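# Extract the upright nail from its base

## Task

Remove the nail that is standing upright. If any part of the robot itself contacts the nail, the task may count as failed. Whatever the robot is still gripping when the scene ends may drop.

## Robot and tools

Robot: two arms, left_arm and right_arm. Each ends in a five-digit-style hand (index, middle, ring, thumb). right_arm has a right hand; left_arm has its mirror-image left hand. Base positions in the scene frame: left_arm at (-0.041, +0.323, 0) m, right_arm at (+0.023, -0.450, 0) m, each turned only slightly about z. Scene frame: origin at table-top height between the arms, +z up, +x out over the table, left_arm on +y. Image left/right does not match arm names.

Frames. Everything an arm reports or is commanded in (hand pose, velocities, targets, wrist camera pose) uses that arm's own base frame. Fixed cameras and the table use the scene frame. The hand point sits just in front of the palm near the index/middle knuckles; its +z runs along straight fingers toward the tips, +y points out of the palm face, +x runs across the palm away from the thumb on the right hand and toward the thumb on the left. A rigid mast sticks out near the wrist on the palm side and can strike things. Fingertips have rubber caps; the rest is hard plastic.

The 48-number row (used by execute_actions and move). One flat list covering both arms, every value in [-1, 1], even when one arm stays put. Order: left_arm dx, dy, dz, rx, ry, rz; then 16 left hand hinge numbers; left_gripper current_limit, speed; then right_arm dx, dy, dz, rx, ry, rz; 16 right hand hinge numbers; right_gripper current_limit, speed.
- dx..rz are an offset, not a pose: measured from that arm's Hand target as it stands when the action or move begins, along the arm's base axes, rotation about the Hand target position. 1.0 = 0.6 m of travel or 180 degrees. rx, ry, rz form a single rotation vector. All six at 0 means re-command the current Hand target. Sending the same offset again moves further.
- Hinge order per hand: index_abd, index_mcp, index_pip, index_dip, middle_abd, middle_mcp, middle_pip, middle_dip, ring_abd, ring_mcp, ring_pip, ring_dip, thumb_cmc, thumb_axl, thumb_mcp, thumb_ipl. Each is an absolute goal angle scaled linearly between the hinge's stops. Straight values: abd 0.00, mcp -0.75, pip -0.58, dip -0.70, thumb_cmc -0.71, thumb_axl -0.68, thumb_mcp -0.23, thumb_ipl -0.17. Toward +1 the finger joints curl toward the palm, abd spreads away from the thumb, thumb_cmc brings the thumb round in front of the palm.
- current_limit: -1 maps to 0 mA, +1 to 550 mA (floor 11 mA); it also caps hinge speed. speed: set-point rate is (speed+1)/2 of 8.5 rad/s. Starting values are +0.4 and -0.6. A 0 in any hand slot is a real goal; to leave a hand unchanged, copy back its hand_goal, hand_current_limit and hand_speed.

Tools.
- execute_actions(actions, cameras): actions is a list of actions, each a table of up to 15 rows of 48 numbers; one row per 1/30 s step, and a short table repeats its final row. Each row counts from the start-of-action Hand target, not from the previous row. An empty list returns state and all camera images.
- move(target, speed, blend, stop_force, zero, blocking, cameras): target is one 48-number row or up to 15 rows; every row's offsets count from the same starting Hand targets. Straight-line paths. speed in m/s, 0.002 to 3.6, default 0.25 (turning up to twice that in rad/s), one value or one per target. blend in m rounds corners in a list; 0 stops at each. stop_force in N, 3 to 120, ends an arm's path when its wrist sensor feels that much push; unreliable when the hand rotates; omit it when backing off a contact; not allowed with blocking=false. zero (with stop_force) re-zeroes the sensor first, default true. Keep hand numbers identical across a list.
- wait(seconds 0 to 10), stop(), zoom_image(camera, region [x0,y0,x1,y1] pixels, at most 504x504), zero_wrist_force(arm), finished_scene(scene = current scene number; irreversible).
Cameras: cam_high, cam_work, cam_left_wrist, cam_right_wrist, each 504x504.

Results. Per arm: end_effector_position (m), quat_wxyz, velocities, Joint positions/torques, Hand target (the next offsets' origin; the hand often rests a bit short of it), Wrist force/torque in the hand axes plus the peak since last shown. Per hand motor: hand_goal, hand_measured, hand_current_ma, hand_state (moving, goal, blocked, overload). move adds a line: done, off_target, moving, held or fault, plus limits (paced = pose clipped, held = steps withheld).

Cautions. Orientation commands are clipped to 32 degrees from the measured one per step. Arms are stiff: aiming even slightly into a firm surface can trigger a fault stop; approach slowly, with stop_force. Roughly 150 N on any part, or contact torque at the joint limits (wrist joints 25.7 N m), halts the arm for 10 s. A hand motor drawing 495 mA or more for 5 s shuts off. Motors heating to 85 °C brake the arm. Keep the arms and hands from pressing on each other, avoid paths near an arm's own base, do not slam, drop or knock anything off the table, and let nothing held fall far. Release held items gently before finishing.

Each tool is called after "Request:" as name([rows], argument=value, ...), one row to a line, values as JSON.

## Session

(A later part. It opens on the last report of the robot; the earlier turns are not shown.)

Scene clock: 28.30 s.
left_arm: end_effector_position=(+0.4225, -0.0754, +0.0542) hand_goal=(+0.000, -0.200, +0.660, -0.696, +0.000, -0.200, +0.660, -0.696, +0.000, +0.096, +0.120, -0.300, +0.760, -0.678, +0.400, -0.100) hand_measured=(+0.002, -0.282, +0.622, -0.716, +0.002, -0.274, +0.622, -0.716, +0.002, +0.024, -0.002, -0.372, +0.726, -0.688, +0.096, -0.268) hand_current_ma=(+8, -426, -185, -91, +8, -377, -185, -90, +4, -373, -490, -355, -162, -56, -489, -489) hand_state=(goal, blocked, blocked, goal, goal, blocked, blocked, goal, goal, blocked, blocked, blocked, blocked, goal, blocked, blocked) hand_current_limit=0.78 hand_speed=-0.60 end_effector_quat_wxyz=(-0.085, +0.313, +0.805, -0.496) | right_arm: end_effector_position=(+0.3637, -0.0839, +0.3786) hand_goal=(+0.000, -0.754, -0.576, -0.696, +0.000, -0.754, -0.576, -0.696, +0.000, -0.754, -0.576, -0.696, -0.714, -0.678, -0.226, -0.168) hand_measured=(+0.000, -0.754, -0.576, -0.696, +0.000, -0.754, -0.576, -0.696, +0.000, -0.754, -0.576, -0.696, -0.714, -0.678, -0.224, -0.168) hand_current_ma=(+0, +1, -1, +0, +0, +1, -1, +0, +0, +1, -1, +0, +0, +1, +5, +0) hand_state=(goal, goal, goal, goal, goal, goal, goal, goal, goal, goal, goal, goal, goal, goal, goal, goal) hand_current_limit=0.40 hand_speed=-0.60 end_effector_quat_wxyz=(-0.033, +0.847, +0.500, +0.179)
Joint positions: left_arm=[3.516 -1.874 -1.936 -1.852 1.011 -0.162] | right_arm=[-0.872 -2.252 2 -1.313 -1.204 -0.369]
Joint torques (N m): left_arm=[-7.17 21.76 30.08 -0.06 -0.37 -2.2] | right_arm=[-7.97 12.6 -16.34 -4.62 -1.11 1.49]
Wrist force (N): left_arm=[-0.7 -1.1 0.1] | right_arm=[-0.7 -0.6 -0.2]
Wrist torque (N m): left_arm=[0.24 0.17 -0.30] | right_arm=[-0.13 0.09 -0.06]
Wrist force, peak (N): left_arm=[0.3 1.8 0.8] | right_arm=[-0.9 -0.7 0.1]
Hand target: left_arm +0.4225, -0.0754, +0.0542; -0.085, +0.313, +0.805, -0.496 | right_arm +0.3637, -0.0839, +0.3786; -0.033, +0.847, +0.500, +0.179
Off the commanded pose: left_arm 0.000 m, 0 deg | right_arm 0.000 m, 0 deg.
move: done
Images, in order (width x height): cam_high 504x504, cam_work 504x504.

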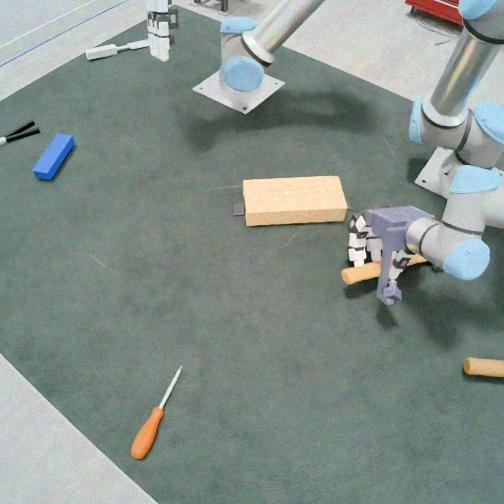

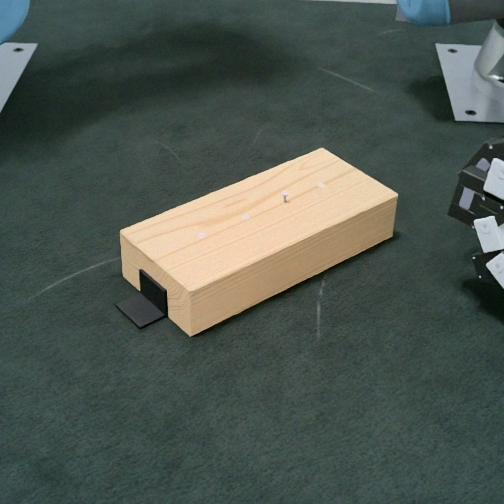

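Request:
move([
  [0,0,0,0,0,0, 0,-0.2,0.66,-0.696, 0,-0.575,0.752,-0.696, 0,0.096,0.12,-0.3, 0.76,-0.677,0.4,-0.1,0.78,-0.6, 0,0,0,0,0,0, 0,-0.754,-0.576,-0.696, 0,-0.754,-0.576,-0.696, 0,-0.754,-0.576,-0.696, -0.714,-0.678,-0.226,-0.168,0.4,-0.6],
  [0,0,0,0,0,0, 0,-0.2,0.66,-0.696, 0,-0.264,0.2555,-0.696, 0,0.096,0.12,-0.3, 0.76,-0.677,0.4,-0.1,0.78,-0.6, 0,0,0,0,0,0, 0,-0.754,-0.576,-0.696, 0,-0.754,-0.576,-0.696, 0,-0.754,-0.576,-0.696, -0.714,-0.678,-0.226,-0.168,0.4,-0.6],
  [0,0,0,0,0,0, 0,-0.2,0.66,-0.696, 0,0.164,-0.117,-0.696, 0,0.096,0.12,-0.3, 0.76,-0.677,0.4,-0.1,0.78,-0.6, 0,0,0,0,0,0, 0,-0.754,-0.576,-0.696, 0,-0.754,-0.576,-0.696, 0,-0.754,-0.576,-0.696, -0.714,-0.678,-0.226,-0.168,0.4,-0.6],
  [0,0,0,0,0,0, 0,-0.2,0.66,-0.696, 0,0.096,0.12,-0.3, 0,0.096,0.12,-0.3, 0.76,-0.677,0.4,-0.1,0.78,-0.6, 0,0,0,0,0,0, 0,-0.754,-0.576,-0.696, 0,-0.754,-0.576,-0.696, 0,-0.754,-0.576,-0.696, -0.714,-0.678,-0.226,-0.168,0.4,-0.6],
], cameras=["cam_high", "cam_left_wrist"])

Request:
zoom_image(camera="cam_high", region=[300, 180, 500, 320])

Scene clock: 31.33 s.
left_arm: end_effector_position=(+0.4225, -0.0754, +0.0542) hand_goal=(+0.000, -0.200, +0.660, -0.696, +0.000, +0.096, +0.120, -0.300, +0.000, +0.096, +0.120, -0.300, +0.760, -0.678, +0.400, -0.100) hand_measured=(+0.002, -0.274, +0.638, -0.704, +0.002, +0.038, +0.024, -0.366, +0.002, +0.022, +0.064, -0.322, +0.726, -0.688, +0.076, -0.268) hand_current_ma=(+8, -385, -99, -39, +8, -297, -469, -320, +7, -381, -270, -107, -162, -56, -489, -489) hand_state=(goal, blocked, blocked, goal, goal, blocked, blocked, blocked, goal, blocked, blocked, blocked, blocked, goal, blocked, blocked) hand_current_limit=0.78 hand_speed=-0.60 end_effector_quat_wxyz=(-0.085, +0.313, +0.805, -0.496) | right_arm: end_effector_position=(+0.3637, -0.0839, +0.3786) hand_goal=(+0.000, -0.754, -0.576, -0.696, +0.000, -0.754, -0.576, -0.696, +0.000, -0.754, -0.576, -0.696, -0.714, -0.678, -0.226, -0.168) hand_measured=(+0.000, -0.754, -0.576, -0.696, +0.000, -0.754, -0.576, -0.696, +0.000, -0.754, -0.576, -0.696, -0.714, -0.678, -0.224, -0.168) hand_current_ma=(+0, +1, -1, +0, +0, +1, -1, +0, +0, +1, -1, +0, +0, +1, +5, +0) hand_state=(goal, goal, goal, goal, goal, goal, goal, goal, goal, goal, goal, goal, goal, goal, goal, goal) hand_current_limit=0.40 hand_speed=-0.60 end_effector_quat_wxyz=(-0.033, +0.847, +0.500, +0.179)
Joint positions: left_arm=[3.516 -1.874 -1.936 -1.852 1.011 -0.162] | right_arm=[-0.872 -2.252 2 -1.313 -1.204 -0.369]
Joint torques (N m): left_arm=[-3.91 24.09 27.85 -0.6 -1.32 -2.47] | right_arm=[-7.54 12.15 -16.71 -4.18 -1.29 1.57]
Wrist force (N): left_arm=[1.9 1.1 -0.1] | right_arm=[-0.7 -0.4 -0.1]
Wrist torque (N m): left_arm=[0.42 0.07 -0.17] | right_arm=[-0.11 0.09 -0.06]
Wrist force, peak (N): left_arm=[1.9 1.1 -0.1] | right_arm=[-1.0 -0.4 -0.4]
Hand target: left_arm +0.4225, -0.0754, +0.0542; -0.085, +0.313, +0.805, -0.496 | right_arm +0.3637, -0.0839, +0.3786; -0.033, +0.847, +0.500, +0.179
Off the commanded pose: left_arm 0.000 m, 0 deg | right_arm 0.000 m, 0 deg.
move: done
Images, in order (width x height): cam_high 504x504, cam_left_wrist 504x504.

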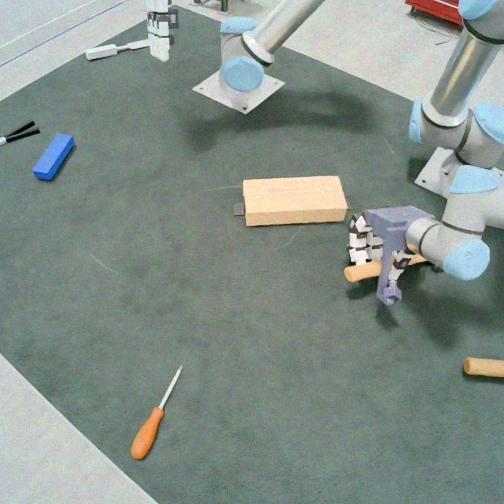

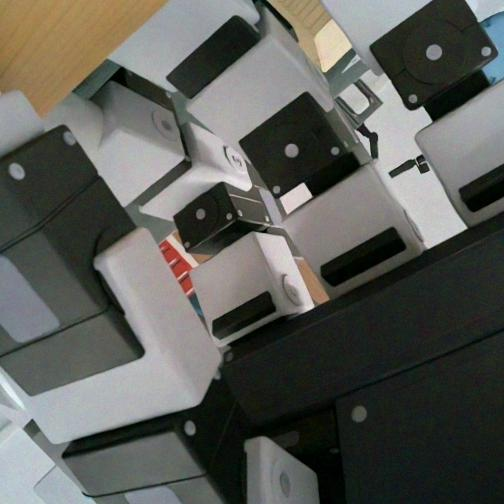

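Scaled by 2.520 from the camera's 504x504 image, which has a finer 720x720 frame.

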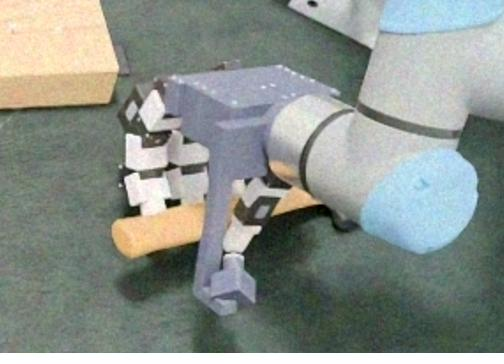

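Request:
move([
  [0,0,0.0117,0,0,0, 0,-0.575,0.752,-0.696, 0,0.096,0.12,-0.3, 0,0.096,0.12,-0.3, 0.76,-0.677,0.4,-0.1,0.78,-0.6, 0,0,0,0,0,0, 0,-0.754,-0.576,-0.696, 0,-0.754,-0.576,-0.696, 0,-0.754,-0.576,-0.696, -0.714,-0.678,-0.226,-0.168,0.4,-0.6],
  [0,0,0.0117,0,0,0, 0,-0.264,0.2555,-0.696, 0,0.096,0.12,-0.3, 0,0.096,0.12,-0.3, 0.76,-0.677,0.4,-0.1,0.78,-0.6, 0,0,0,0,0,0, 0,-0.754,-0.576,-0.696, 0,-0.754,-0.576,-0.696, 0,-0.754,-0.576,-0.696, -0.714,-0.678,-0.226,-0.168,0.4,-0.6],
  [0,0,0.0117,0,0,0, 0,0.164,-0.117,-0.696, 0,0.096,0.12,-0.3, 0,0.096,0.12,-0.3, 0.76,-0.677,0.4,-0.1,0.78,-0.6, 0,0,0,0,0,0, 0,-0.754,-0.576,-0.696, 0,-0.754,-0.576,-0.696, 0,-0.754,-0.576,-0.696, -0.714,-0.678,-0.226,-0.168,0.4,-0.6],
  [0,0,0.0117,0,0,0, 0,0.096,0.12,-0.3, 0,0.096,0.14,-0.28, 0,0.096,0.14,-0.28, 0.76,-0.677,0.4,-0.1,0.78,-0.6, 0,0,0,0,0,0, 0,-0.754,-0.576,-0.696, 0,-0.754,-0.576,-0.696, 0,-0.754,-0.576,-0.696, -0.714,-0.678,-0.226,-0.168,0.4,-0.6],
], speed=0.04, cameras=["cam_high", "cam_left_wrist"])

Request:
zoom_image(camera="cam_high", region=[300, 180, 500, 320])

Scene clock: 35.43 s.
left_arm: end_effector_position=(+0.4225, -0.0754, +0.0612) hand_goal=(+0.000, +0.096, +0.120, -0.300, +0.000, +0.096, +0.140, -0.280, +0.000, +0.096, +0.140, -0.280, +0.760, -0.678, +0.400, -0.100) hand_measured=(-0.002, +0.018, +0.038, -0.346, +0.002, +0.024, +0.074, -0.310, +0.002, +0.050, +0.110, -0.292, +0.726, -0.686, +0.056, -0.174) hand_current_ma=(-7, -401, -402, -224, +8, -367, -323, -145, +7, -234, -139, -56, -164, -41, -489, -482) hand_state=(goal, blocked, blocked, blocked, goal, blocked, blocked, blocked, goal, blocked, blocked, goal, blocked, goal, blocked, blocked) hand_current_limit=0.78 hand_speed=-0.60 end_effector_quat_wxyz=(-0.085, +0.313, +0.805, -0.496) | right_arm: end_effector_position=(+0.3637, -0.0839, +0.3786) hand_goal=(+0.000, -0.754, -0.576, -0.696, +0.000, -0.754, -0.576, -0.696, +0.000, -0.754, -0.576, -0.696, -0.714, -0.678, -0.226, -0.168) hand_measured=(+0.000, -0.754, -0.576, -0.696, +0.000, -0.754, -0.576, -0.696, +0.000, -0.754, -0.576, -0.696, -0.714, -0.678, -0.224, -0.168) hand_current_ma=(+0, +1, -1, +0, +0, +1, -1, +0, +0, +1, -1, +0, +0, +1, +5, +0) hand_state=(goal, goal, goal, goal, goal, goal, goal, goal, goal, goal, goal, goal, goal, goal, goal, goal) hand_current_limit=0.40 hand_speed=-0.60 end_effector_quat_wxyz=(-0.033, +0.847, +0.500, +0.179)
Joint positions: left_arm=[3.516 -1.864 -1.928 -1.87 1.011 -0.162] | right_arm=[-0.872 -2.252 2 -1.313 -1.204 -0.369]
Joint torques (N m): left_arm=[-0.11 23.02 9.88 0.87 -0.92 -0.25] | right_arm=[-7.12 13.5 -16.58 -4.08 -1.06 1.51]
Wrist force (N): left_arm=[1.6 1.6 0.5] | right_arm=[-0.6 -0.4 -0.1]
Wrist torque (N m): left_arm=[0.51 -0.06 -0.09] | right_arm=[-0.10 0.08 -0.05]
Wrist force, peak (N): left_arm=[1.5 2.4 0.7] | right_arm=[-0.9 -0.6 -0.3]
Hand target: left_arm +0.4225, -0.0754, +0.0612; -0.085, +0.313, +0.805, -0.496 | right_arm +0.3637, -0.0839, +0.3786; -0.033, +0.847, +0.500, +0.179
Off the commanded pose: left_arm 0.000 m, 0 deg | right_arm 0.000 m, 0 deg.
move: done
Images, in order (width x height): cam_high 504x504, cam_left_wrist 504x504.

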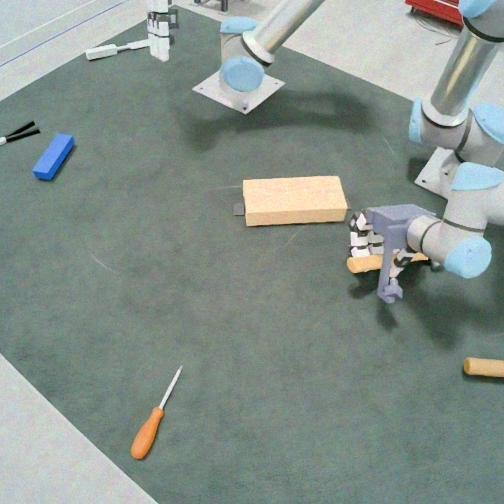

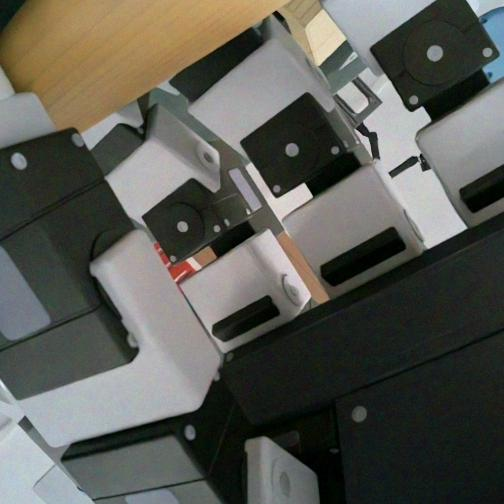

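Scaled by 2.520 from the camera's 504x504 image, which has a finer 720x720 frame.

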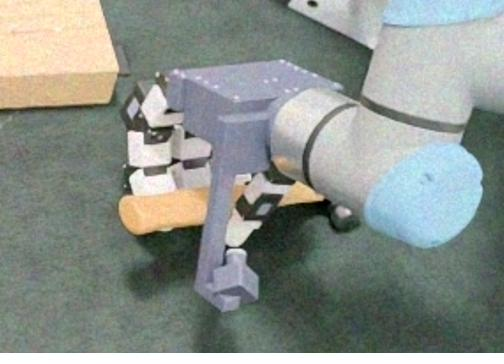

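Request:
move([
  [0,0,0.03,-0.0233,-0.0312,0, 0,0.096,0.14,-0.28, 0,0.096,0.14,-0.28, 0,0.096,0.14,-0.28, 0.76,-0.677,0.4,-0.1,0.78,-0.6, 0,0,0,0,0,0, 0,-0.754,-0.576,-0.696, 0,-0.754,-0.576,-0.696, 0,-0.754,-0.576,-0.696, -0.714,-0.678,-0.226,-0.168,0.4,-0.6],
  [0,0,0.03,-0.0233,-0.0312,0, 0,0.1,0.35,0.0, 0,0.1,0.35,0.0, 0,0.1,0.35,0.0, 0.76,-0.677,0.1,-0.12,0.78,-0.7, 0,0,0,0,0,0, 0,-0.754,-0.576,-0.696, 0,-0.754,-0.576,-0.696, 0,-0.754,-0.576,-0.696, -0.714,-0.678,-0.226,-0.168,0.4,-0.6],
], speed=0.06, cameras=["cam_high", "cam_left_wrist"])

Request:
zoom_image(camera="cam_high", region=[300, 180, 500, 320])

Scene clock: 38.03 s.
left_arm: end_effector_position=(+0.4225, -0.0754, +0.0792) hand_goal=(+0.000, +0.100, +0.350, +0.000, +0.000, +0.100, +0.350, +0.000, +0.000, +0.100, +0.350, +0.000, +0.760, -0.678, +0.100, -0.120) hand_measured=(+0.000, +0.060, +0.266, -0.042, +0.010, +0.054, +0.288, -0.048, +0.002, +0.096, +0.344, -0.004, +0.732, -0.684, +0.082, -0.120) hand_current_ma=(+0, -200, -408, -204, +40, -237, -295, -230, +6, -23, -30, -15, -139, -37, -114, +1) hand_state=(goal, blocked, blocked, blocked, goal, blocked, blocked, blocked, goal, goal, goal, goal, blocked, goal, goal, goal) hand_current_limit=0.78 hand_speed=-0.70 end_effector_quat_wxyz=(-0.034, +0.340, +0.790, -0.509) | right_arm: end_effector_position=(+0.3637, -0.0839, +0.3786) hand_goal=(+0.000, -0.754, -0.576, -0.696, +0.000, -0.754, -0.576, -0.696, +0.000, -0.754, -0.576, -0.696, -0.714, -0.678, -0.226, -0.168) hand_measured=(+0.000, -0.754, -0.576, -0.696, +0.000, -0.754, -0.576, -0.696, +0.000, -0.754, -0.576, -0.696, -0.714, -0.678, -0.224, -0.168) hand_current_ma=(+0, +1, -1, +0, +0, +1, -1, +0, +0, +1, -1, +0, +0, +1, +5, +0) hand_state=(goal, goal, goal, goal, goal, goal, goal, goal, goal, goal, goal, goal, goal, goal, goal, goal) hand_current_limit=0.40 hand_speed=-0.60 end_effector_quat_wxyz=(-0.033, +0.847, +0.500, +0.179)
Joint positions: left_arm=[3.557 -1.806 -1.956 -1.908 0.984 -0.031] | right_arm=[-0.872 -2.252 2 -1.313 -1.204 -0.369]
Joint torques (N m): left_arm=[-8.68 18.54 32.46 0.64 0.4 -2.58] | right_arm=[-7.87 13.48 -16.88 -3.95 -1.19 1.56]
Wrist force (N): left_arm=[1.6 3.6 1.2] | right_arm=[-0.7 -0.5 -0.1]
Wrist torque (N m): left_arm=[0.63 -0.16 0.17] | right_arm=[-0.12 0.09 -0.06]
Wrist force, peak (N): left_arm=[1.6 3.6 1.2] | right_arm=[-0.9 -0.6 -0.2]
Hand target: left_arm +0.4225, -0.0754, +0.0792; -0.034, +0.340, +0.790, -0.509 | right_arm +0.3637, -0.0839, +0.3786; -0.033, +0.847, +0.500, +0.179
Off the commanded pose: left_arm 0.000 m, 0 deg | right_arm 0.000 m, 0 deg.
move: done
Images, in order (width x height): cam_high 504x504, cam_left_wrist 504x504.

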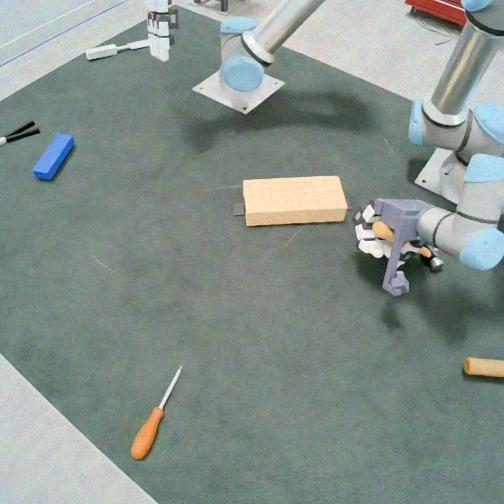

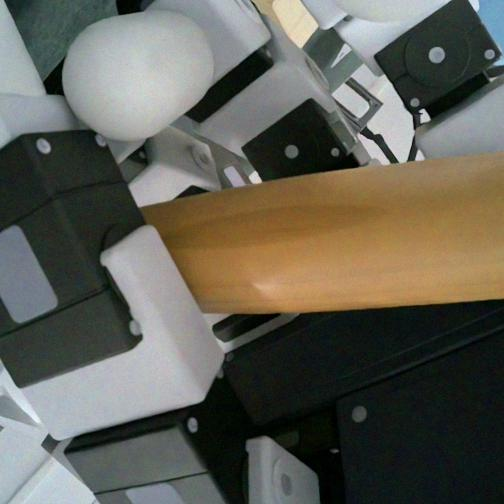

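Scaled by 2.520 from the camera's 504x504 image, which has a finer 720x720 frame.

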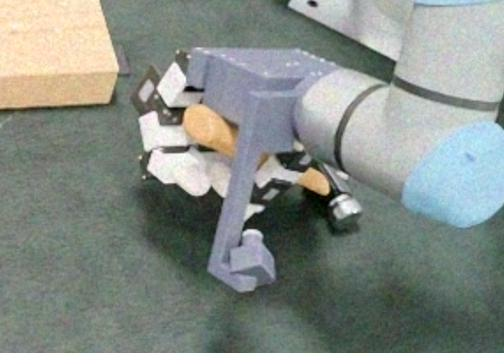

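Request:
move([
  [0,0,0,0,0,0, 0,0.2,0.5,0.15, 0,0.2,0.5,0.15, 0,0.2,0.5,0.15, 0.76,-0.677,0.1,0.0,0.78,-0.7, 0,0,0,0,0,0, 0,-0.754,-0.576,-0.696, 0,-0.754,-0.576,-0.696, 0,-0.754,-0.576,-0.696, -0.714,-0.678,-0.226,-0.168,0.4,-0.6],
  [0,0,0,0,0,0, 0,0.35,0.65,0.3, 0,0.35,0.65,0.3, 0,0.35,0.65,0.3, 0.76,-0.677,0.1,0.0,0.78,-0.7, 0,0,0,0,0,0, 0,-0.754,-0.576,-0.696, 0,-0.754,-0.576,-0.696, 0,-0.754,-0.576,-0.696, -0.714,-0.678,-0.226,-0.168,0.4,-0.6],
], speed=0.06, cameras=["cam_high", "cam_left_wrist"])

Request:
zoom_image(camera="cam_high", region=[300, 180, 500, 320])

Scene clock: 39.57 s.
left_arm: end_effector_position=(+0.4225, -0.0754, +0.0792) hand_goal=(+0.000, +0.350, +0.650, +0.300, +0.000, +0.350, +0.650, +0.300, +0.000, +0.350, +0.650, +0.300, +0.760, -0.678, +0.100, +0.000) hand_measured=(+0.010, +0.116, +0.398, +0.280, +0.008, +0.168, +0.424, +0.252, +0.002, +0.238, +0.518, +0.206, +0.742, -0.682, +0.094, -0.002) hand_current_ma=(+41, -490, -490, -96, +28, -490, -489, -227, +9, -489, -489, -465, -87, -24, -34, -12) hand_state=(goal, blocked, blocked, blocked, goal, blocked, blocked, blocked, goal, blocked, blocked, blocked, goal, goal, goal, goal) hand_current_limit=0.78 hand_speed=-0.70 end_effector_quat_wxyz=(-0.034, +0.340, +0.790, -0.509) | right_arm: end_effector_position=(+0.3637, -0.0839, +0.3786) hand_goal=(+0.000, -0.754, -0.576, -0.696, +0.000, -0.754, -0.576, -0.696, +0.000, -0.754, -0.576, -0.696, -0.714, -0.678, -0.226, -0.168) hand_measured=(+0.000, -0.754, -0.576, -0.696, +0.000, -0.754, -0.576, -0.696, +0.000, -0.754, -0.576, -0.696, -0.714, -0.678, -0.224, -0.168) hand_current_ma=(+0, +1, -1, +0, +0, +1, -1, +0, +0, +1, -1, +0, +0, +1, +5, +0) hand_state=(goal, goal, goal, goal, goal, goal, goal, goal, goal, goal, goal, goal, goal, goal, goal, goal) hand_current_limit=0.40 hand_speed=-0.60 end_effector_quat_wxyz=(-0.033, +0.847, +0.500, +0.179)
Joint positions: left_arm=[3.557 -1.806 -1.956 -1.908 0.983 -0.031] | right_arm=[-0.872 -2.252 2 -1.313 -1.204 -0.369]
Joint torques (N m): left_arm=[-5.4 21.79 29.3 -0.31 -0.58 -2.63] | right_arm=[-7.76 13.68 -17.44 -3.88 -1.21 1.55]
Wrist force (N): left_arm=[1.7 6.0 1.9] | right_arm=[-0.7 -0.2 -0.3]
Wrist torque (N m): left_arm=[0.58 -0.29 0.44] | right_arm=[-0.07 0.09 -0.06]
Wrist force, peak (N): left_arm=[1.9 6.5 2.1] | right_arm=[-0.9 -0.7 0.1]
Hand target: left_arm +0.4225, -0.0754, +0.0792; -0.034, +0.340, +0.790, -0.509 | right_arm +0.3637, -0.0839, +0.3786; -0.033, +0.847, +0.500, +0.179
Off the commanded pose: left_arm 0.000 m, 0 deg | right_arm 0.000 m, 0 deg.
move: done
Images, in order (width x height): cam_high 504x504, cam_left_wrist 504x504.

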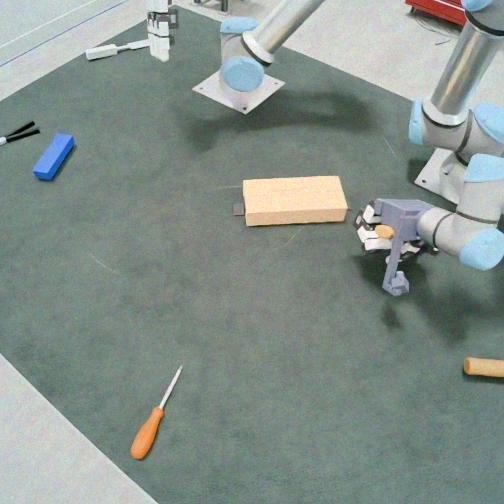

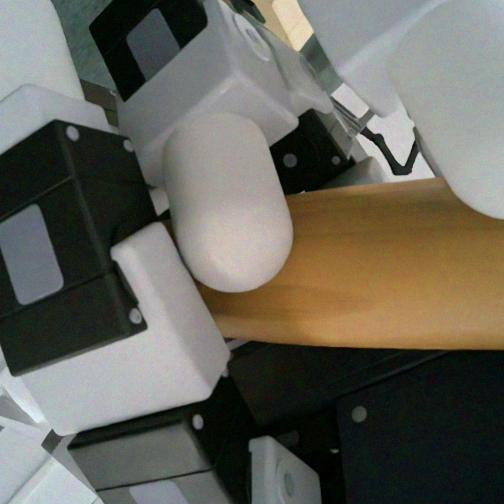

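Scaled by 2.520 from the camera's 504x504 image, which has a finer 720x720 frame.

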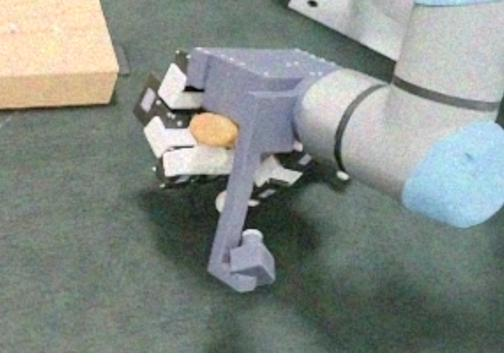

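Request:
move([
  [0,0,0.0667,0,0,0, 0,0.55,0.85,0.5, 0,0.5,0.8,0.5, 0,0.5,0.8,0.5, 0.76,-0.677,0.1,0.0,0.78,-0.7, 0,0,0,0,0,0, 0,-0.754,-0.576,-0.696, 0,-0.754,-0.576,-0.696, 0,-0.754,-0.576,-0.696, -0.714,-0.678,-0.226,-0.168,0.4,-0.6],
  [0,0,0.25,0,0,0, 0,0.55,0.85,0.5, 0,0.5,0.8,0.5, 0,0.5,0.8,0.5, 0.76,-0.677,0.1,0.0,0.78,-0.7, 0,0,0,0,0,0, 0,-0.754,-0.576,-0.696, 0,-0.754,-0.576,-0.696, 0,-0.754,-0.576,-0.696, -0.714,-0.678,-0.226,-0.168,0.4,-0.6],
], speed=0.12, cameras=["cam_high", "cam_work"])

Request:
zoom_image(camera="cam_high", region=[300, 80, 500, 280])

Scene clock: 45.07 s.
left_arm: end_effector_position=(+0.4225, -0.0754, +0.2292) hand_goal=(+0.000, +0.550, +0.850, +0.500, +0.000, +0.500, +0.800, +0.500, +0.000, +0.500, +0.800, +0.500, +0.760, -0.678, +0.100, +0.000) hand_measured=(+0.008, +0.122, +0.446, +0.454, +0.008, +0.178, +0.424, +0.352, +0.006, +0.238, +0.518, +0.228, +0.750, -0.682, +0.098, -0.002) hand_current_ma=(+32, -490, -489, -227, +28, -490, -489, -489, +21, -489, -489, -489, -44, -24, -12, -12) hand_state=(goal, blocked, blocked, blocked, goal, blocked, blocked, blocked, goal, blocked, blocked, blocked, goal, goal, goal, goal) hand_current_limit=0.78 hand_speed=-0.70 end_effector_quat_wxyz=(-0.034, +0.340, +0.790, -0.509) | right_arm: end_effector_position=(+0.3637, -0.0839, +0.3786) hand_goal=(+0.000, -0.754, -0.576, -0.696, +0.000, -0.754, -0.576, -0.696, +0.000, -0.754, -0.576, -0.696, -0.714, -0.678, -0.226, -0.168) hand_measured=(+0.000, -0.754, -0.576, -0.696, +0.000, -0.754, -0.576, -0.696, +0.000, -0.754, -0.576, -0.696, -0.714, -0.678, -0.224, -0.168) hand_current_ma=(+0, +1, -1, +0, +0, +1, -1, +0, +0, +1, -1, +0, +0, +1, +5, +0) hand_state=(goal, goal, goal, goal, goal, goal, goal, goal, goal, goal, goal, goal, goal, goal, goal, goal) hand_current_limit=0.40 hand_speed=-0.60 end_effector_quat_wxyz=(-0.033, +0.847, +0.500, +0.179)
Joint positions: left_arm=[3.557 -1.656 -1.713 -2.302 0.983 -0.032] | right_arm=[-0.872 -2.252 2 -1.313 -1.204 -0.369]
Joint torques (N m): left_arm=[4.23 15.91 16.18 -1.72 0.85 2.28] | right_arm=[-7.92 14 -17.6 -3.85 -1.34 1.59]
Wrist force (N): left_arm=[1.6 5.8 1.8] | right_arm=[-0.8 -0.3 0.0]
Wrist torque (N m): left_arm=[0.49 -0.27 0.43] | right_arm=[-0.10 0.10 -0.06]
Wrist force, peak (N): left_arm=[3.0 8.4 3.7] | right_arm=[-1.1 -0.4 -0.3]
Hand target: left_arm +0.4225, -0.0754, +0.2292; -0.034, +0.340, +0.790, -0.509 | right_arm +0.3637, -0.0839, +0.3786; -0.033, +0.847, +0.500, +0.179
Off the commanded pose: left_arm 0.000 m, 0 deg | right_arm 0.000 m, 0 deg.
move: done
Images, in order (width x height): cam_high 504x504, cam_work 504x504.

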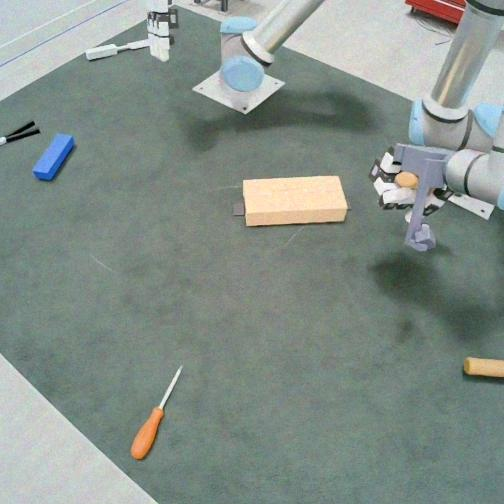

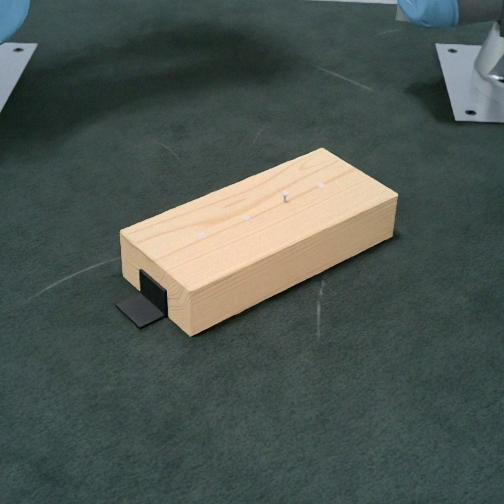

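Scaled by 2.520 from the camera's 504x504 image, which has a finer 720x720 frame.

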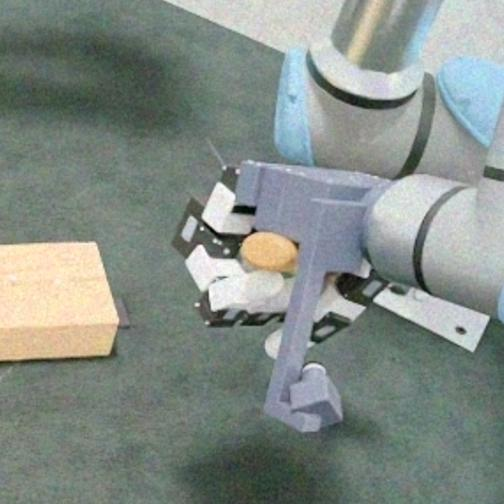

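Request:
move(target=[0.0608,-0.391,0.0347,0.0989,-0.2982,-0.1493, 0,0.55,0.85,0.5, 0,0.5,0.8,0.5, 0,0.5,0.8,0.5, 0.76,-0.677,0.1,0.0,0.78,-0.7, 0,0,0,0,0,0, 0,-0.754,-0.576,-0.696, 0,-0.754,-0.576,-0.696, 0,-0.754,-0.576,-0.696, -0.714,-0.678,-0.226,-0.168,0.4,-0.6], speed=0.2, cameras=["cam_high", "cam_work"])

Request:
zoom_image(camera="cam_work", region=[180, 20, 400, 240])

Scene clock: 48.63 s.
left_arm: end_effector_position=(+0.4589, -0.3099, +0.2498) hand_goal=(+0.000, +0.550, +0.850, +0.500, +0.000, +0.500, +0.800, +0.500, +0.000, +0.500, +0.800, +0.500, +0.760, -0.678, +0.100, +0.000) hand_measured=(+0.002, +0.122, +0.454, +0.454, +0.008, +0.180, +0.424, +0.352, +0.006, +0.238, +0.518, +0.228, +0.752, -0.682, +0.102, -0.002) hand_current_ma=(+6, -490, -489, -227, +28, -490, -489, -490, +21, -490, -489, -489, -42, -23, +8, -9) hand_state=(goal, blocked, blocked, blocked, goal, blocked, blocked, blocked, goal, blocked, blocked, blocked, goal, goal, goal, goal) hand_current_limit=0.78 hand_speed=-0.70 end_effector_quat_wxyz=(+0.159, +0.688, +0.690, -0.160) | right_arm: end_effector_position=(+0.3637, -0.0839, +0.3786) hand_goal=(+0.000, -0.754, -0.576, -0.696, +0.000, -0.754, -0.576, -0.696, +0.000, -0.754, -0.576, -0.696, -0.714, -0.678, -0.226, -0.168) hand_measured=(+0.000, -0.754, -0.576, -0.696, +0.000, -0.754, -0.576, -0.696, +0.000, -0.754, -0.576, -0.696, -0.714, -0.678, -0.224, -0.168) hand_current_ma=(+0, +1, -1, +0, +0, +1, -1, +0, +0, +1, -1, +0, +0, +1, +5, +0) hand_state=(goal, goal, goal, goal, goal, goal, goal, goal, goal, goal, goal, goal, goal, goal, goal, goal) hand_current_limit=0.40 hand_speed=-0.60 end_effector_quat_wxyz=(-0.033, +0.847, +0.500, +0.179)
Joint positions: left_arm=[2.9 -1.451 -2.028 -1.118 1.13 -0.27] | right_arm=[-0.872 -2.252 2 -1.313 -1.204 -0.369]
Joint torques (N m): left_arm=[-4.92 32.59 40.73 5.34 -0.28 3.24] | right_arm=[-6.98 13.03 -18.49 -3.43 -1.19 1.6]
Wrist force (N): left_arm=[2.3 0.0 4.8] | right_arm=[-0.4 -0.3 -0.1]
Wrist torque (N m): left_arm=[0.02 -0.43 0.03] | right_arm=[-0.08 0.04 -0.02]
Wrist force, peak (N): left_arm=[2.5 6.5 1.2] | right_arm=[-1.0 -0.3 -0.3]
Hand target: left_arm +0.4590, -0.3100, +0.2500; +0.159, +0.688, +0.689, -0.160 | right_arm +0.3637, -0.0839, +0.3786; -0.033, +0.847, +0.500, +0.179
Off the commanded pose: left_arm 0.000 m, 0 deg | right_arm 0.000 m, 0 deg.
move: done
Images, in order (width x height): cam_high 504x504, cam_work 504x504.

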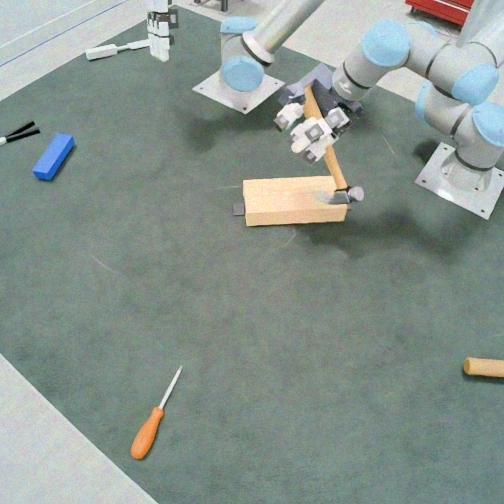

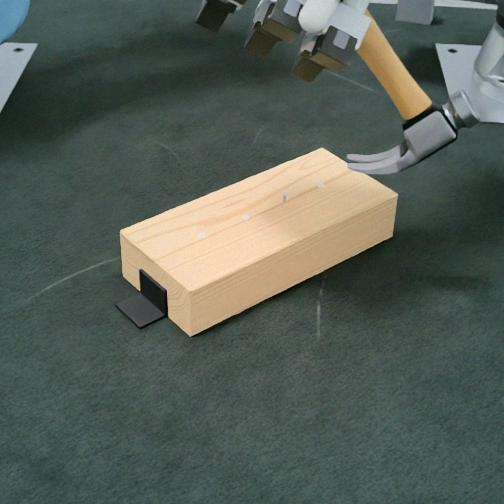

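Scaled by 2.291 from the camera's 504x504 image, which has a finer 720x720 frame.

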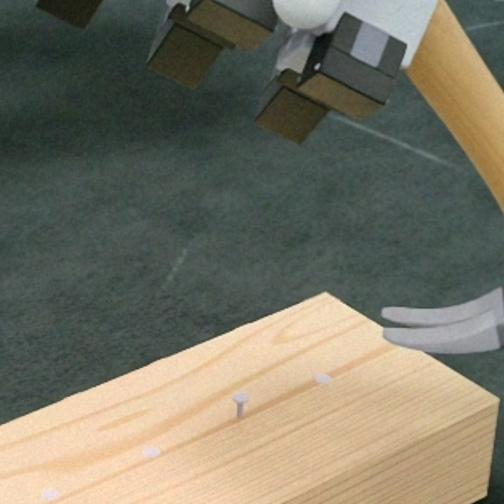

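Request:
zoom_image(camera="cam_high", region=[260, 140, 380, 260])

Request:
zoom_image(camera="cam_work", region=[270, 90, 390, 210])

Scaled by 4.200 from the camera's 504x504 image, which has a finer 720x720 frame.

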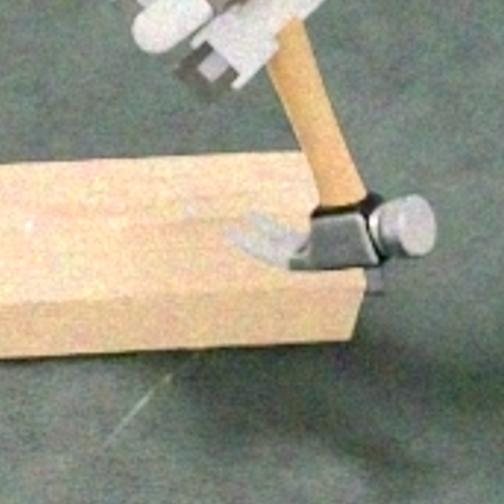

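Scaled by 4.200 from the camera's 504x504 image, which has a finer 720x720 frame.

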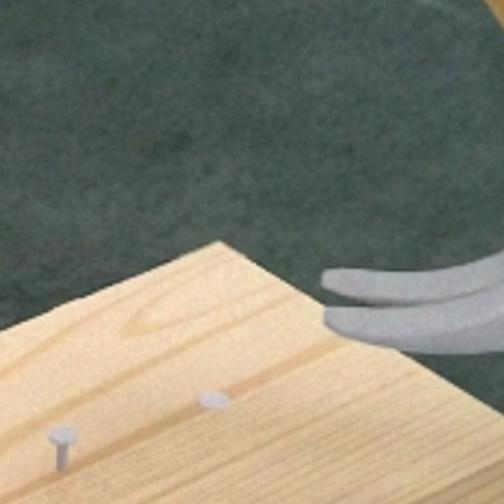

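Request:
move(target=[0,-0.0333,-0.04,0,0,0, 0,0.55,0.85,0.5, 0,0.5,0.8,0.5, 0,0.5,0.8,0.5, 0.76,-0.677,0.1,0.0,0.78,-0.7, 0,0,0,0,0,0, 0,-0.754,-0.576,-0.696, 0,-0.754,-0.576,-0.696, 0,-0.754,-0.576,-0.696, -0.714,-0.678,-0.226,-0.168,0.4,-0.6], speed=0.06, cameras=["cam_high", "cam_work"])

Request:
zoom_image(camera="cam_work", region=[250, 100, 370, 220])

Request:
zoom_image(camera="cam_work", region=[230, 0, 500, 270])

Scene clock: 54.20 s.
left_arm: end_effector_position=(+0.4589, -0.3299, +0.2258) hand_goal=(+0.000, +0.550, +0.850, +0.500, +0.000, +0.500, +0.800, +0.500, +0.000, +0.500, +0.800, +0.500, +0.760, -0.678, +0.100, +0.000) hand_measured=(+0.002, +0.122, +0.454, +0.454, +0.008, +0.180, +0.424, +0.352, +0.006, +0.238, +0.518, +0.228, +0.752, -0.682, +0.102, -0.002) hand_current_ma=(+4, -489, -489, -227, +28, -490, -489, -490, +21, -489, -489, -490, -42, -23, +9, -9) hand_state=(goal, blocked, blocked, blocked, goal, blocked, blocked, blocked, goal, blocked, blocked, blocked, goal, goal, goal, goal) hand_current_limit=0.78 hand_speed=-0.70 end_effector_quat_wxyz=(+0.159, +0.688, +0.689, -0.160) | right_arm: end_effector_position=(+0.3637, -0.0839, +0.3786) hand_goal=(+0.000, -0.754, -0.576, -0.696, +0.000, -0.754, -0.576, -0.696, +0.000, -0.754, -0.576, -0.696, -0.714, -0.678, -0.226, -0.168) hand_measured=(+0.000, -0.754, -0.576, -0.696, +0.000, -0.754, -0.576, -0.696, +0.000, -0.754, -0.576, -0.696, -0.714, -0.678, -0.224, -0.168) hand_current_ma=(+0, +1, -1, +0, +0, +1, -1, +0, +0, +1, -1, +0, +0, +1, +5, +0) hand_state=(goal, goal, goal, goal, goal, goal, goal, goal, goal, goal, goal, goal, goal, goal, goal, goal) hand_current_limit=0.40 hand_speed=-0.60 end_effector_quat_wxyz=(-0.033, +0.847, +0.500, +0.179)
Joint positions: left_arm=[2.854 -1.504 -2.052 -1.019 1.136 -0.319] | right_arm=[-0.872 -2.252 2 -1.313 -1.204 -0.369]
Joint torques (N m): left_arm=[6.74 34.32 39.79 3.34 -0.83 3.03] | right_arm=[-7.14 13.14 -18.95 -3.19 -1.15 1.6]
Wrist force (N): left_arm=[1.9 0.1 4.7] | right_arm=[-0.6 -0.4 -0.1]
Wrist torque (N m): left_arm=[0.04 -0.39 -0.05] | right_arm=[-0.10 0.07 -0.05]
Wrist force, peak (N): left_arm=[2.0 0.0 5.7] | right_arm=[-0.9 -0.5 -0.4]
Hand target: left_arm +0.4590, -0.3299, +0.2260; +0.159, +0.688, +0.689, -0.160 | right_arm +0.3637, -0.0839, +0.3786; -0.033, +0.847, +0.500, +0.179
Off the commanded pose: left_arm 0.000 m, 0 deg | right_arm 0.000 m, 0 deg.
move: done
Images, in order (width x height): cam_high 504x504, cam_work 504x504.

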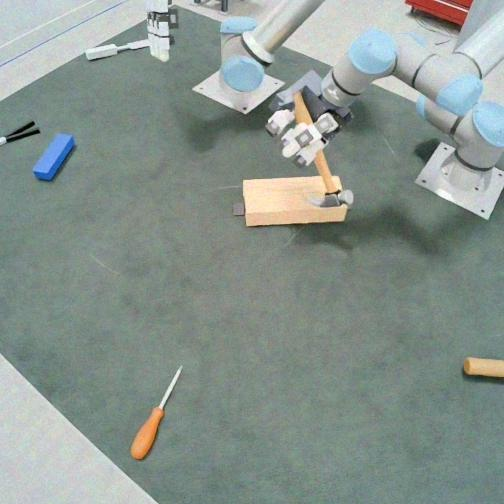

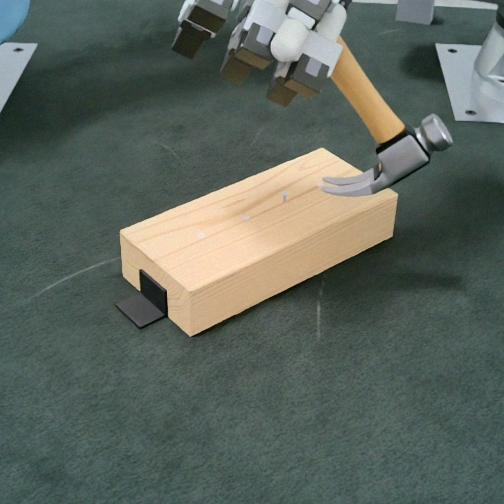

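Scaled by 4.200 from the camera's 504x504 image, which has a finer 720x720 frame.

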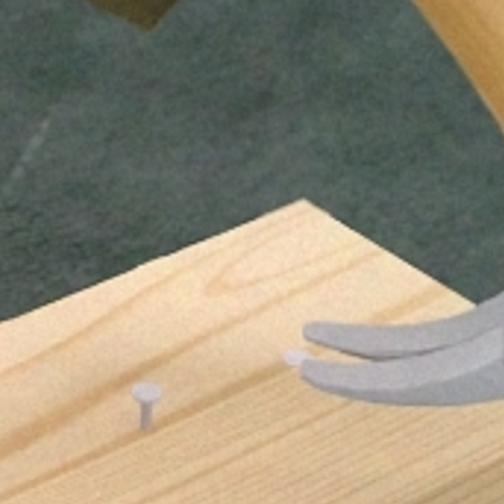

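Scaled by 1.867 from the camera's 504x504 image, which has a finer 720x720 frame.

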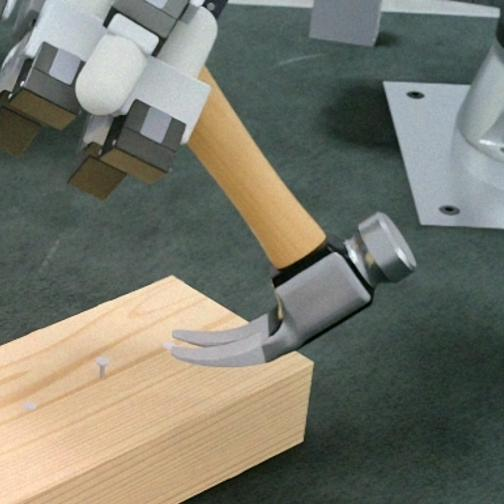

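Request:
move(target=[0,0,-0.045,0,0,0, 0,0.55,0.85,0.5, 0,0.5,0.8,0.5, 0,0.5,0.8,0.5, 0.76,-0.677,0.1,0.0,0.78,-0.7, 0,0,0,0,0,0, 0,-0.754,-0.576,-0.696, 0,-0.754,-0.576,-0.696, 0,-0.754,-0.576,-0.696, -0.714,-0.678,-0.226,-0.168,0.4,-0.6], speed=0.014, stop_force=5, cameras=["cam_high", "cam_work"])

Request:
zoom_image(camera="cam_work", region=[250, 100, 370, 220])

Scene clock: 58.13 s.
left_arm: end_effector_position=(+0.4590, -0.3299, +0.1990) hand_goal=(+0.000, +0.550, +0.850, +0.500, +0.000, +0.500, +0.800, +0.500, +0.000, +0.500, +0.800, +0.500, +0.760, -0.678, +0.100, +0.000) hand_measured=(+0.002, +0.122, +0.454, +0.454, +0.008, +0.180, +0.424, +0.352, +0.006, +0.238, +0.518, +0.228, +0.752, -0.682, +0.102, -0.002) hand_current_ma=(+4, -490, -489, -227, +28, -490, -489, -490, +21, -490, -489, -490, -42, -23, +9, -9) hand_state=(goal, blocked, blocked, blocked, goal, blocked, blocked, blocked, goal, blocked, blocked, blocked, goal, goal, goal, goal) hand_current_limit=0.78 hand_speed=-0.70 end_effector_quat_wxyz=(+0.159, +0.688, +0.689, -0.160) | right_arm: end_effector_position=(+0.3637, -0.0839, +0.3786) hand_goal=(+0.000, -0.754, -0.576, -0.696, +0.000, -0.754, -0.576, -0.696, +0.000, -0.754, -0.576, -0.696, -0.714, -0.678, -0.226, -0.168) hand_measured=(+0.000, -0.754, -0.576, -0.696, +0.000, -0.754, -0.576, -0.696, +0.000, -0.754, -0.576, -0.696, -0.714, -0.678, -0.224, -0.168) hand_current_ma=(+0, +1, -1, +0, +0, +1, -1, +0, +0, +1, -1, +0, +0, +1, +5, +0) hand_state=(goal, goal, goal, goal, goal, goal, goal, goal, goal, goal, goal, goal, goal, goal, goal, goal) hand_current_limit=0.40 hand_speed=-0.60 end_effector_quat_wxyz=(-0.033, +0.847, +0.500, +0.179)
Joint positions: left_arm=[2.854 -1.536 -2.098 -0.941 1.136 -0.319] | right_arm=[-0.872 -2.252 2 -1.313 -1.204 -0.369]
Joint torques (N m): left_arm=[5.14 35.21 39.53 2.28 -0.4 1.45] | right_arm=[-6.53 12.83 -18.68 -3.15 -1.12 1.52]
Wrist force (N): left_arm=[2.1 0.1 4.9] | right_arm=[-0.7 0.0 -0.1]
Wrist torque (N m): left_arm=[0.04 -0.42 -0.03] | right_arm=[-0.05 0.09 -0.05]
Wrist force, peak (N): left_arm=[2.4 0.2 5.1] | right_arm=[-0.8 -0.7 -0.1]
Hand target: left_arm +0.4590, -0.3299, +0.1990; +0.159, +0.688, +0.689, -0.160 | right_arm +0.3637, -0.0839, +0.3786; -0.033, +0.847, +0.500, +0.179
Off the commanded pose: left_arm 0.000 m, 0 deg | right_arm 0.000 m, 0 deg.
move: done
Images, in order (width x height): cam_high 504x504, cam_work 504x504.

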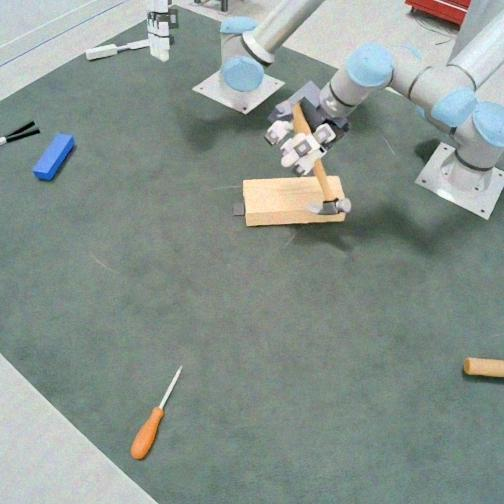

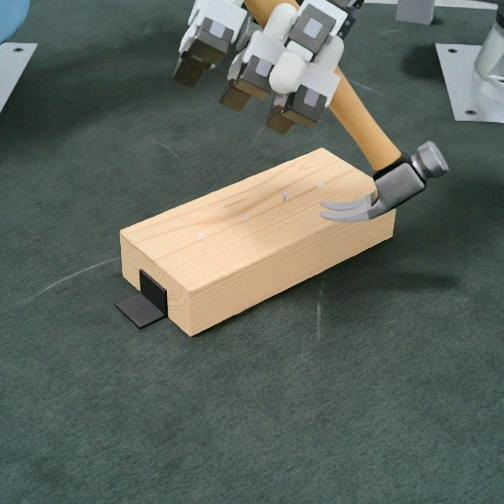

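Scaled by 4.200 from the camera's 504x504 image, which has a finer 720x720 frame.

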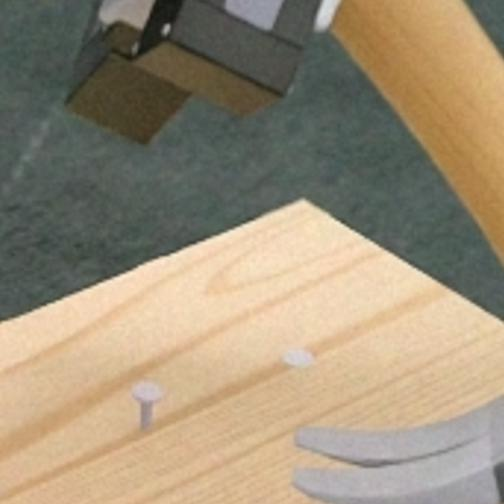

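Request:
zoom_image(camera="cam_high", region=[230, 150, 370, 240])

Request:
zoom_image(camera="cam_work", region=[270, 130, 410, 250])

Scaled by 3.600 from the camera's 504x504 image, which has a finer 720x720 frame.

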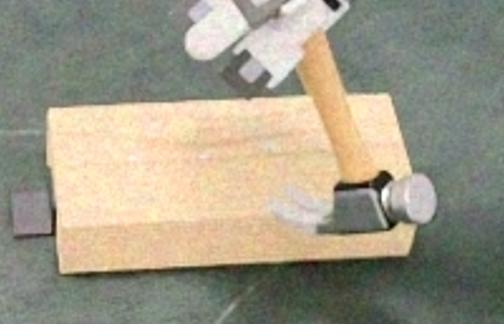

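Scaled by 3.600 from the camera's 504x504 image, which has a finer 720x720 frame.

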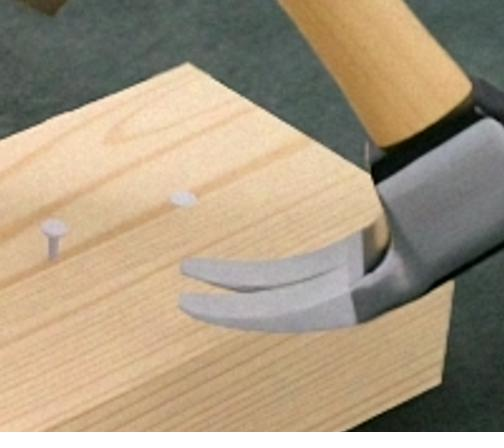

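Request:
move(target=[-0.0683,0.005,0,0,0,0, 0,0.55,0.85,0.5, 0,0.5,0.8,0.5, 0,0.5,0.8,0.5, 0.76,-0.677,0.1,0.0,0.78,-0.7, 0,0,0,0,0,0, 0,-0.754,-0.576,-0.696, 0,-0.754,-0.576,-0.696, 0,-0.754,-0.576,-0.696, -0.714,-0.678,-0.226,-0.168,0.4,-0.6], speed=0.06, cameras=["cam_high", "cam_work"])

Request:
zoom_image(camera="cam_work", region=[260, 120, 400, 240])

Request:
zoom_image(camera="cam_high", region=[230, 150, 370, 240])

Scene clock: 62.60 s.
left_arm: end_effector_position=(+0.4178, -0.3269, +0.1990) hand_goal=(+0.000, +0.550, +0.850, +0.500, +0.000, +0.500, +0.800, +0.500, +0.000, +0.500, +0.800, +0.500, +0.760, -0.678, +0.100, +0.000) hand_measured=(+0.002, +0.122, +0.454, +0.454, +0.008, +0.180, +0.424, +0.352, +0.006, +0.238, +0.518, +0.228, +0.752, -0.682, +0.102, -0.002) hand_current_ma=(+4, -490, -490, -227, +28, -490, -489, -489, +21, -489, -490, -490, -42, -23, +9, -9) hand_state=(goal, blocked, blocked, blocked, goal, blocked, blocked, blocked, goal, blocked, blocked, blocked, goal, goal, goal, goal) hand_current_limit=0.78 hand_speed=-0.70 end_effector_quat_wxyz=(+0.159, +0.688, +0.690, -0.160) | right_arm: end_effector_position=(+0.3637, -0.0839, +0.3786) hand_goal=(+0.000, -0.754, -0.576, -0.696, +0.000, -0.754, -0.576, -0.696, +0.000, -0.754, -0.576, -0.696, -0.714, -0.678, -0.226, -0.168) hand_measured=(+0.000, -0.754, -0.576, -0.696, +0.000, -0.754, -0.576, -0.696, +0.000, -0.754, -0.576, -0.696, -0.714, -0.678, -0.224, -0.168) hand_current_ma=(+0, +1, -1, +0, +0, +1, -1, +0, +0, +1, -1, +0, +0, +1, +5, +0) hand_state=(goal, goal, goal, goal, goal, goal, goal, goal, goal, goal, goal, goal, goal, goal, goal, goal) hand_current_limit=0.40 hand_speed=-0.60 end_effector_quat_wxyz=(-0.033, +0.847, +0.500, +0.179)
Joint positions: left_arm=[2.832 -1.446 -2.183 -0.936 1.139 -0.344] | right_arm=[-0.872 -2.252 2 -1.313 -1.204 -0.369]
Joint torques (N m): left_arm=[8.56 6.3 37.6 3.37 0.31 2.73] | right_arm=[-6.68 12.48 -18.17 -2.87 -1.04 1.72]
Wrist force (N): left_arm=[2.1 0.4 4.7] | right_arm=[-0.8 -0.5 -0.2]
Wrist torque (N m): left_arm=[0.09 -0.42 0.05] | right_arm=[-0.11 0.10 -0.07]
Wrist force, peak (N): left_arm=[2.1 0.2 5.3] | right_arm=[-0.9 -0.7 -0.3]
Hand target: left_arm +0.4180, -0.3269, +0.1990; +0.159, +0.688, +0.689, -0.160 | right_arm +0.3637, -0.0839, +0.3786; -0.033, +0.847, +0.500, +0.179
Off the commanded pose: left_arm 0.000 m, 0 deg | right_arm 0.000 m, 0 deg.
move: done
Images, in order (width x height): cam_high 504x504, cam_work 504x504.

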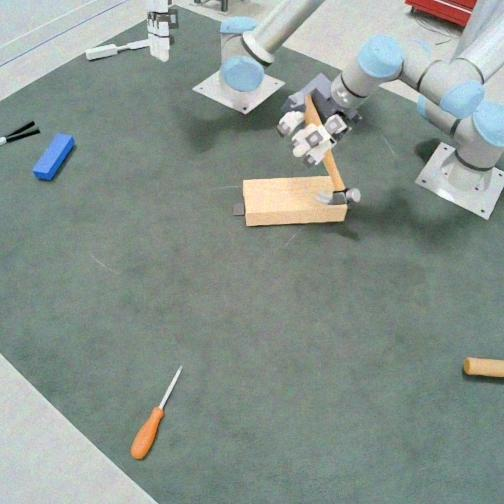

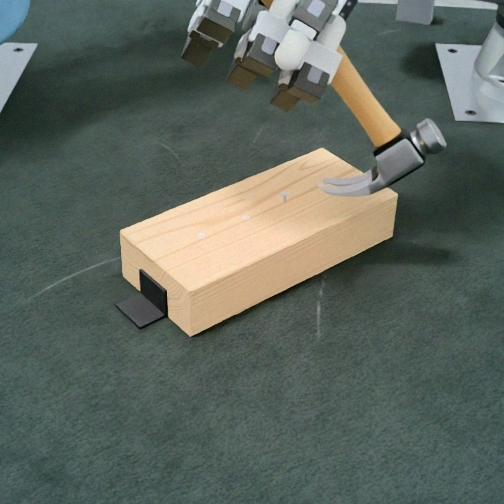

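Scaled by 3.600 from the camera's 504x504 image, which has a finer 720x720 frame.

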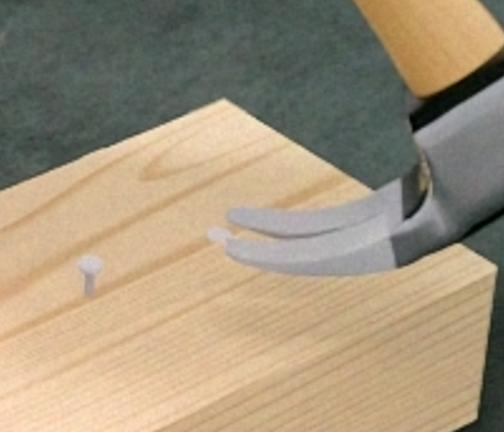

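Scaled by 3.600 from the camera's 504x504 image, which has a finer 720x720 frame.

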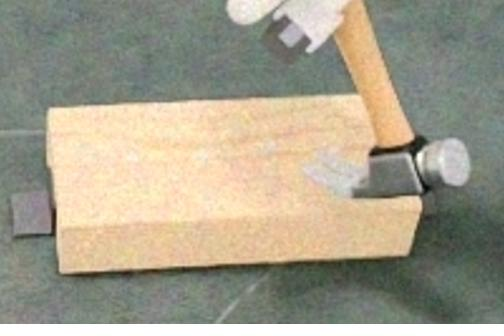

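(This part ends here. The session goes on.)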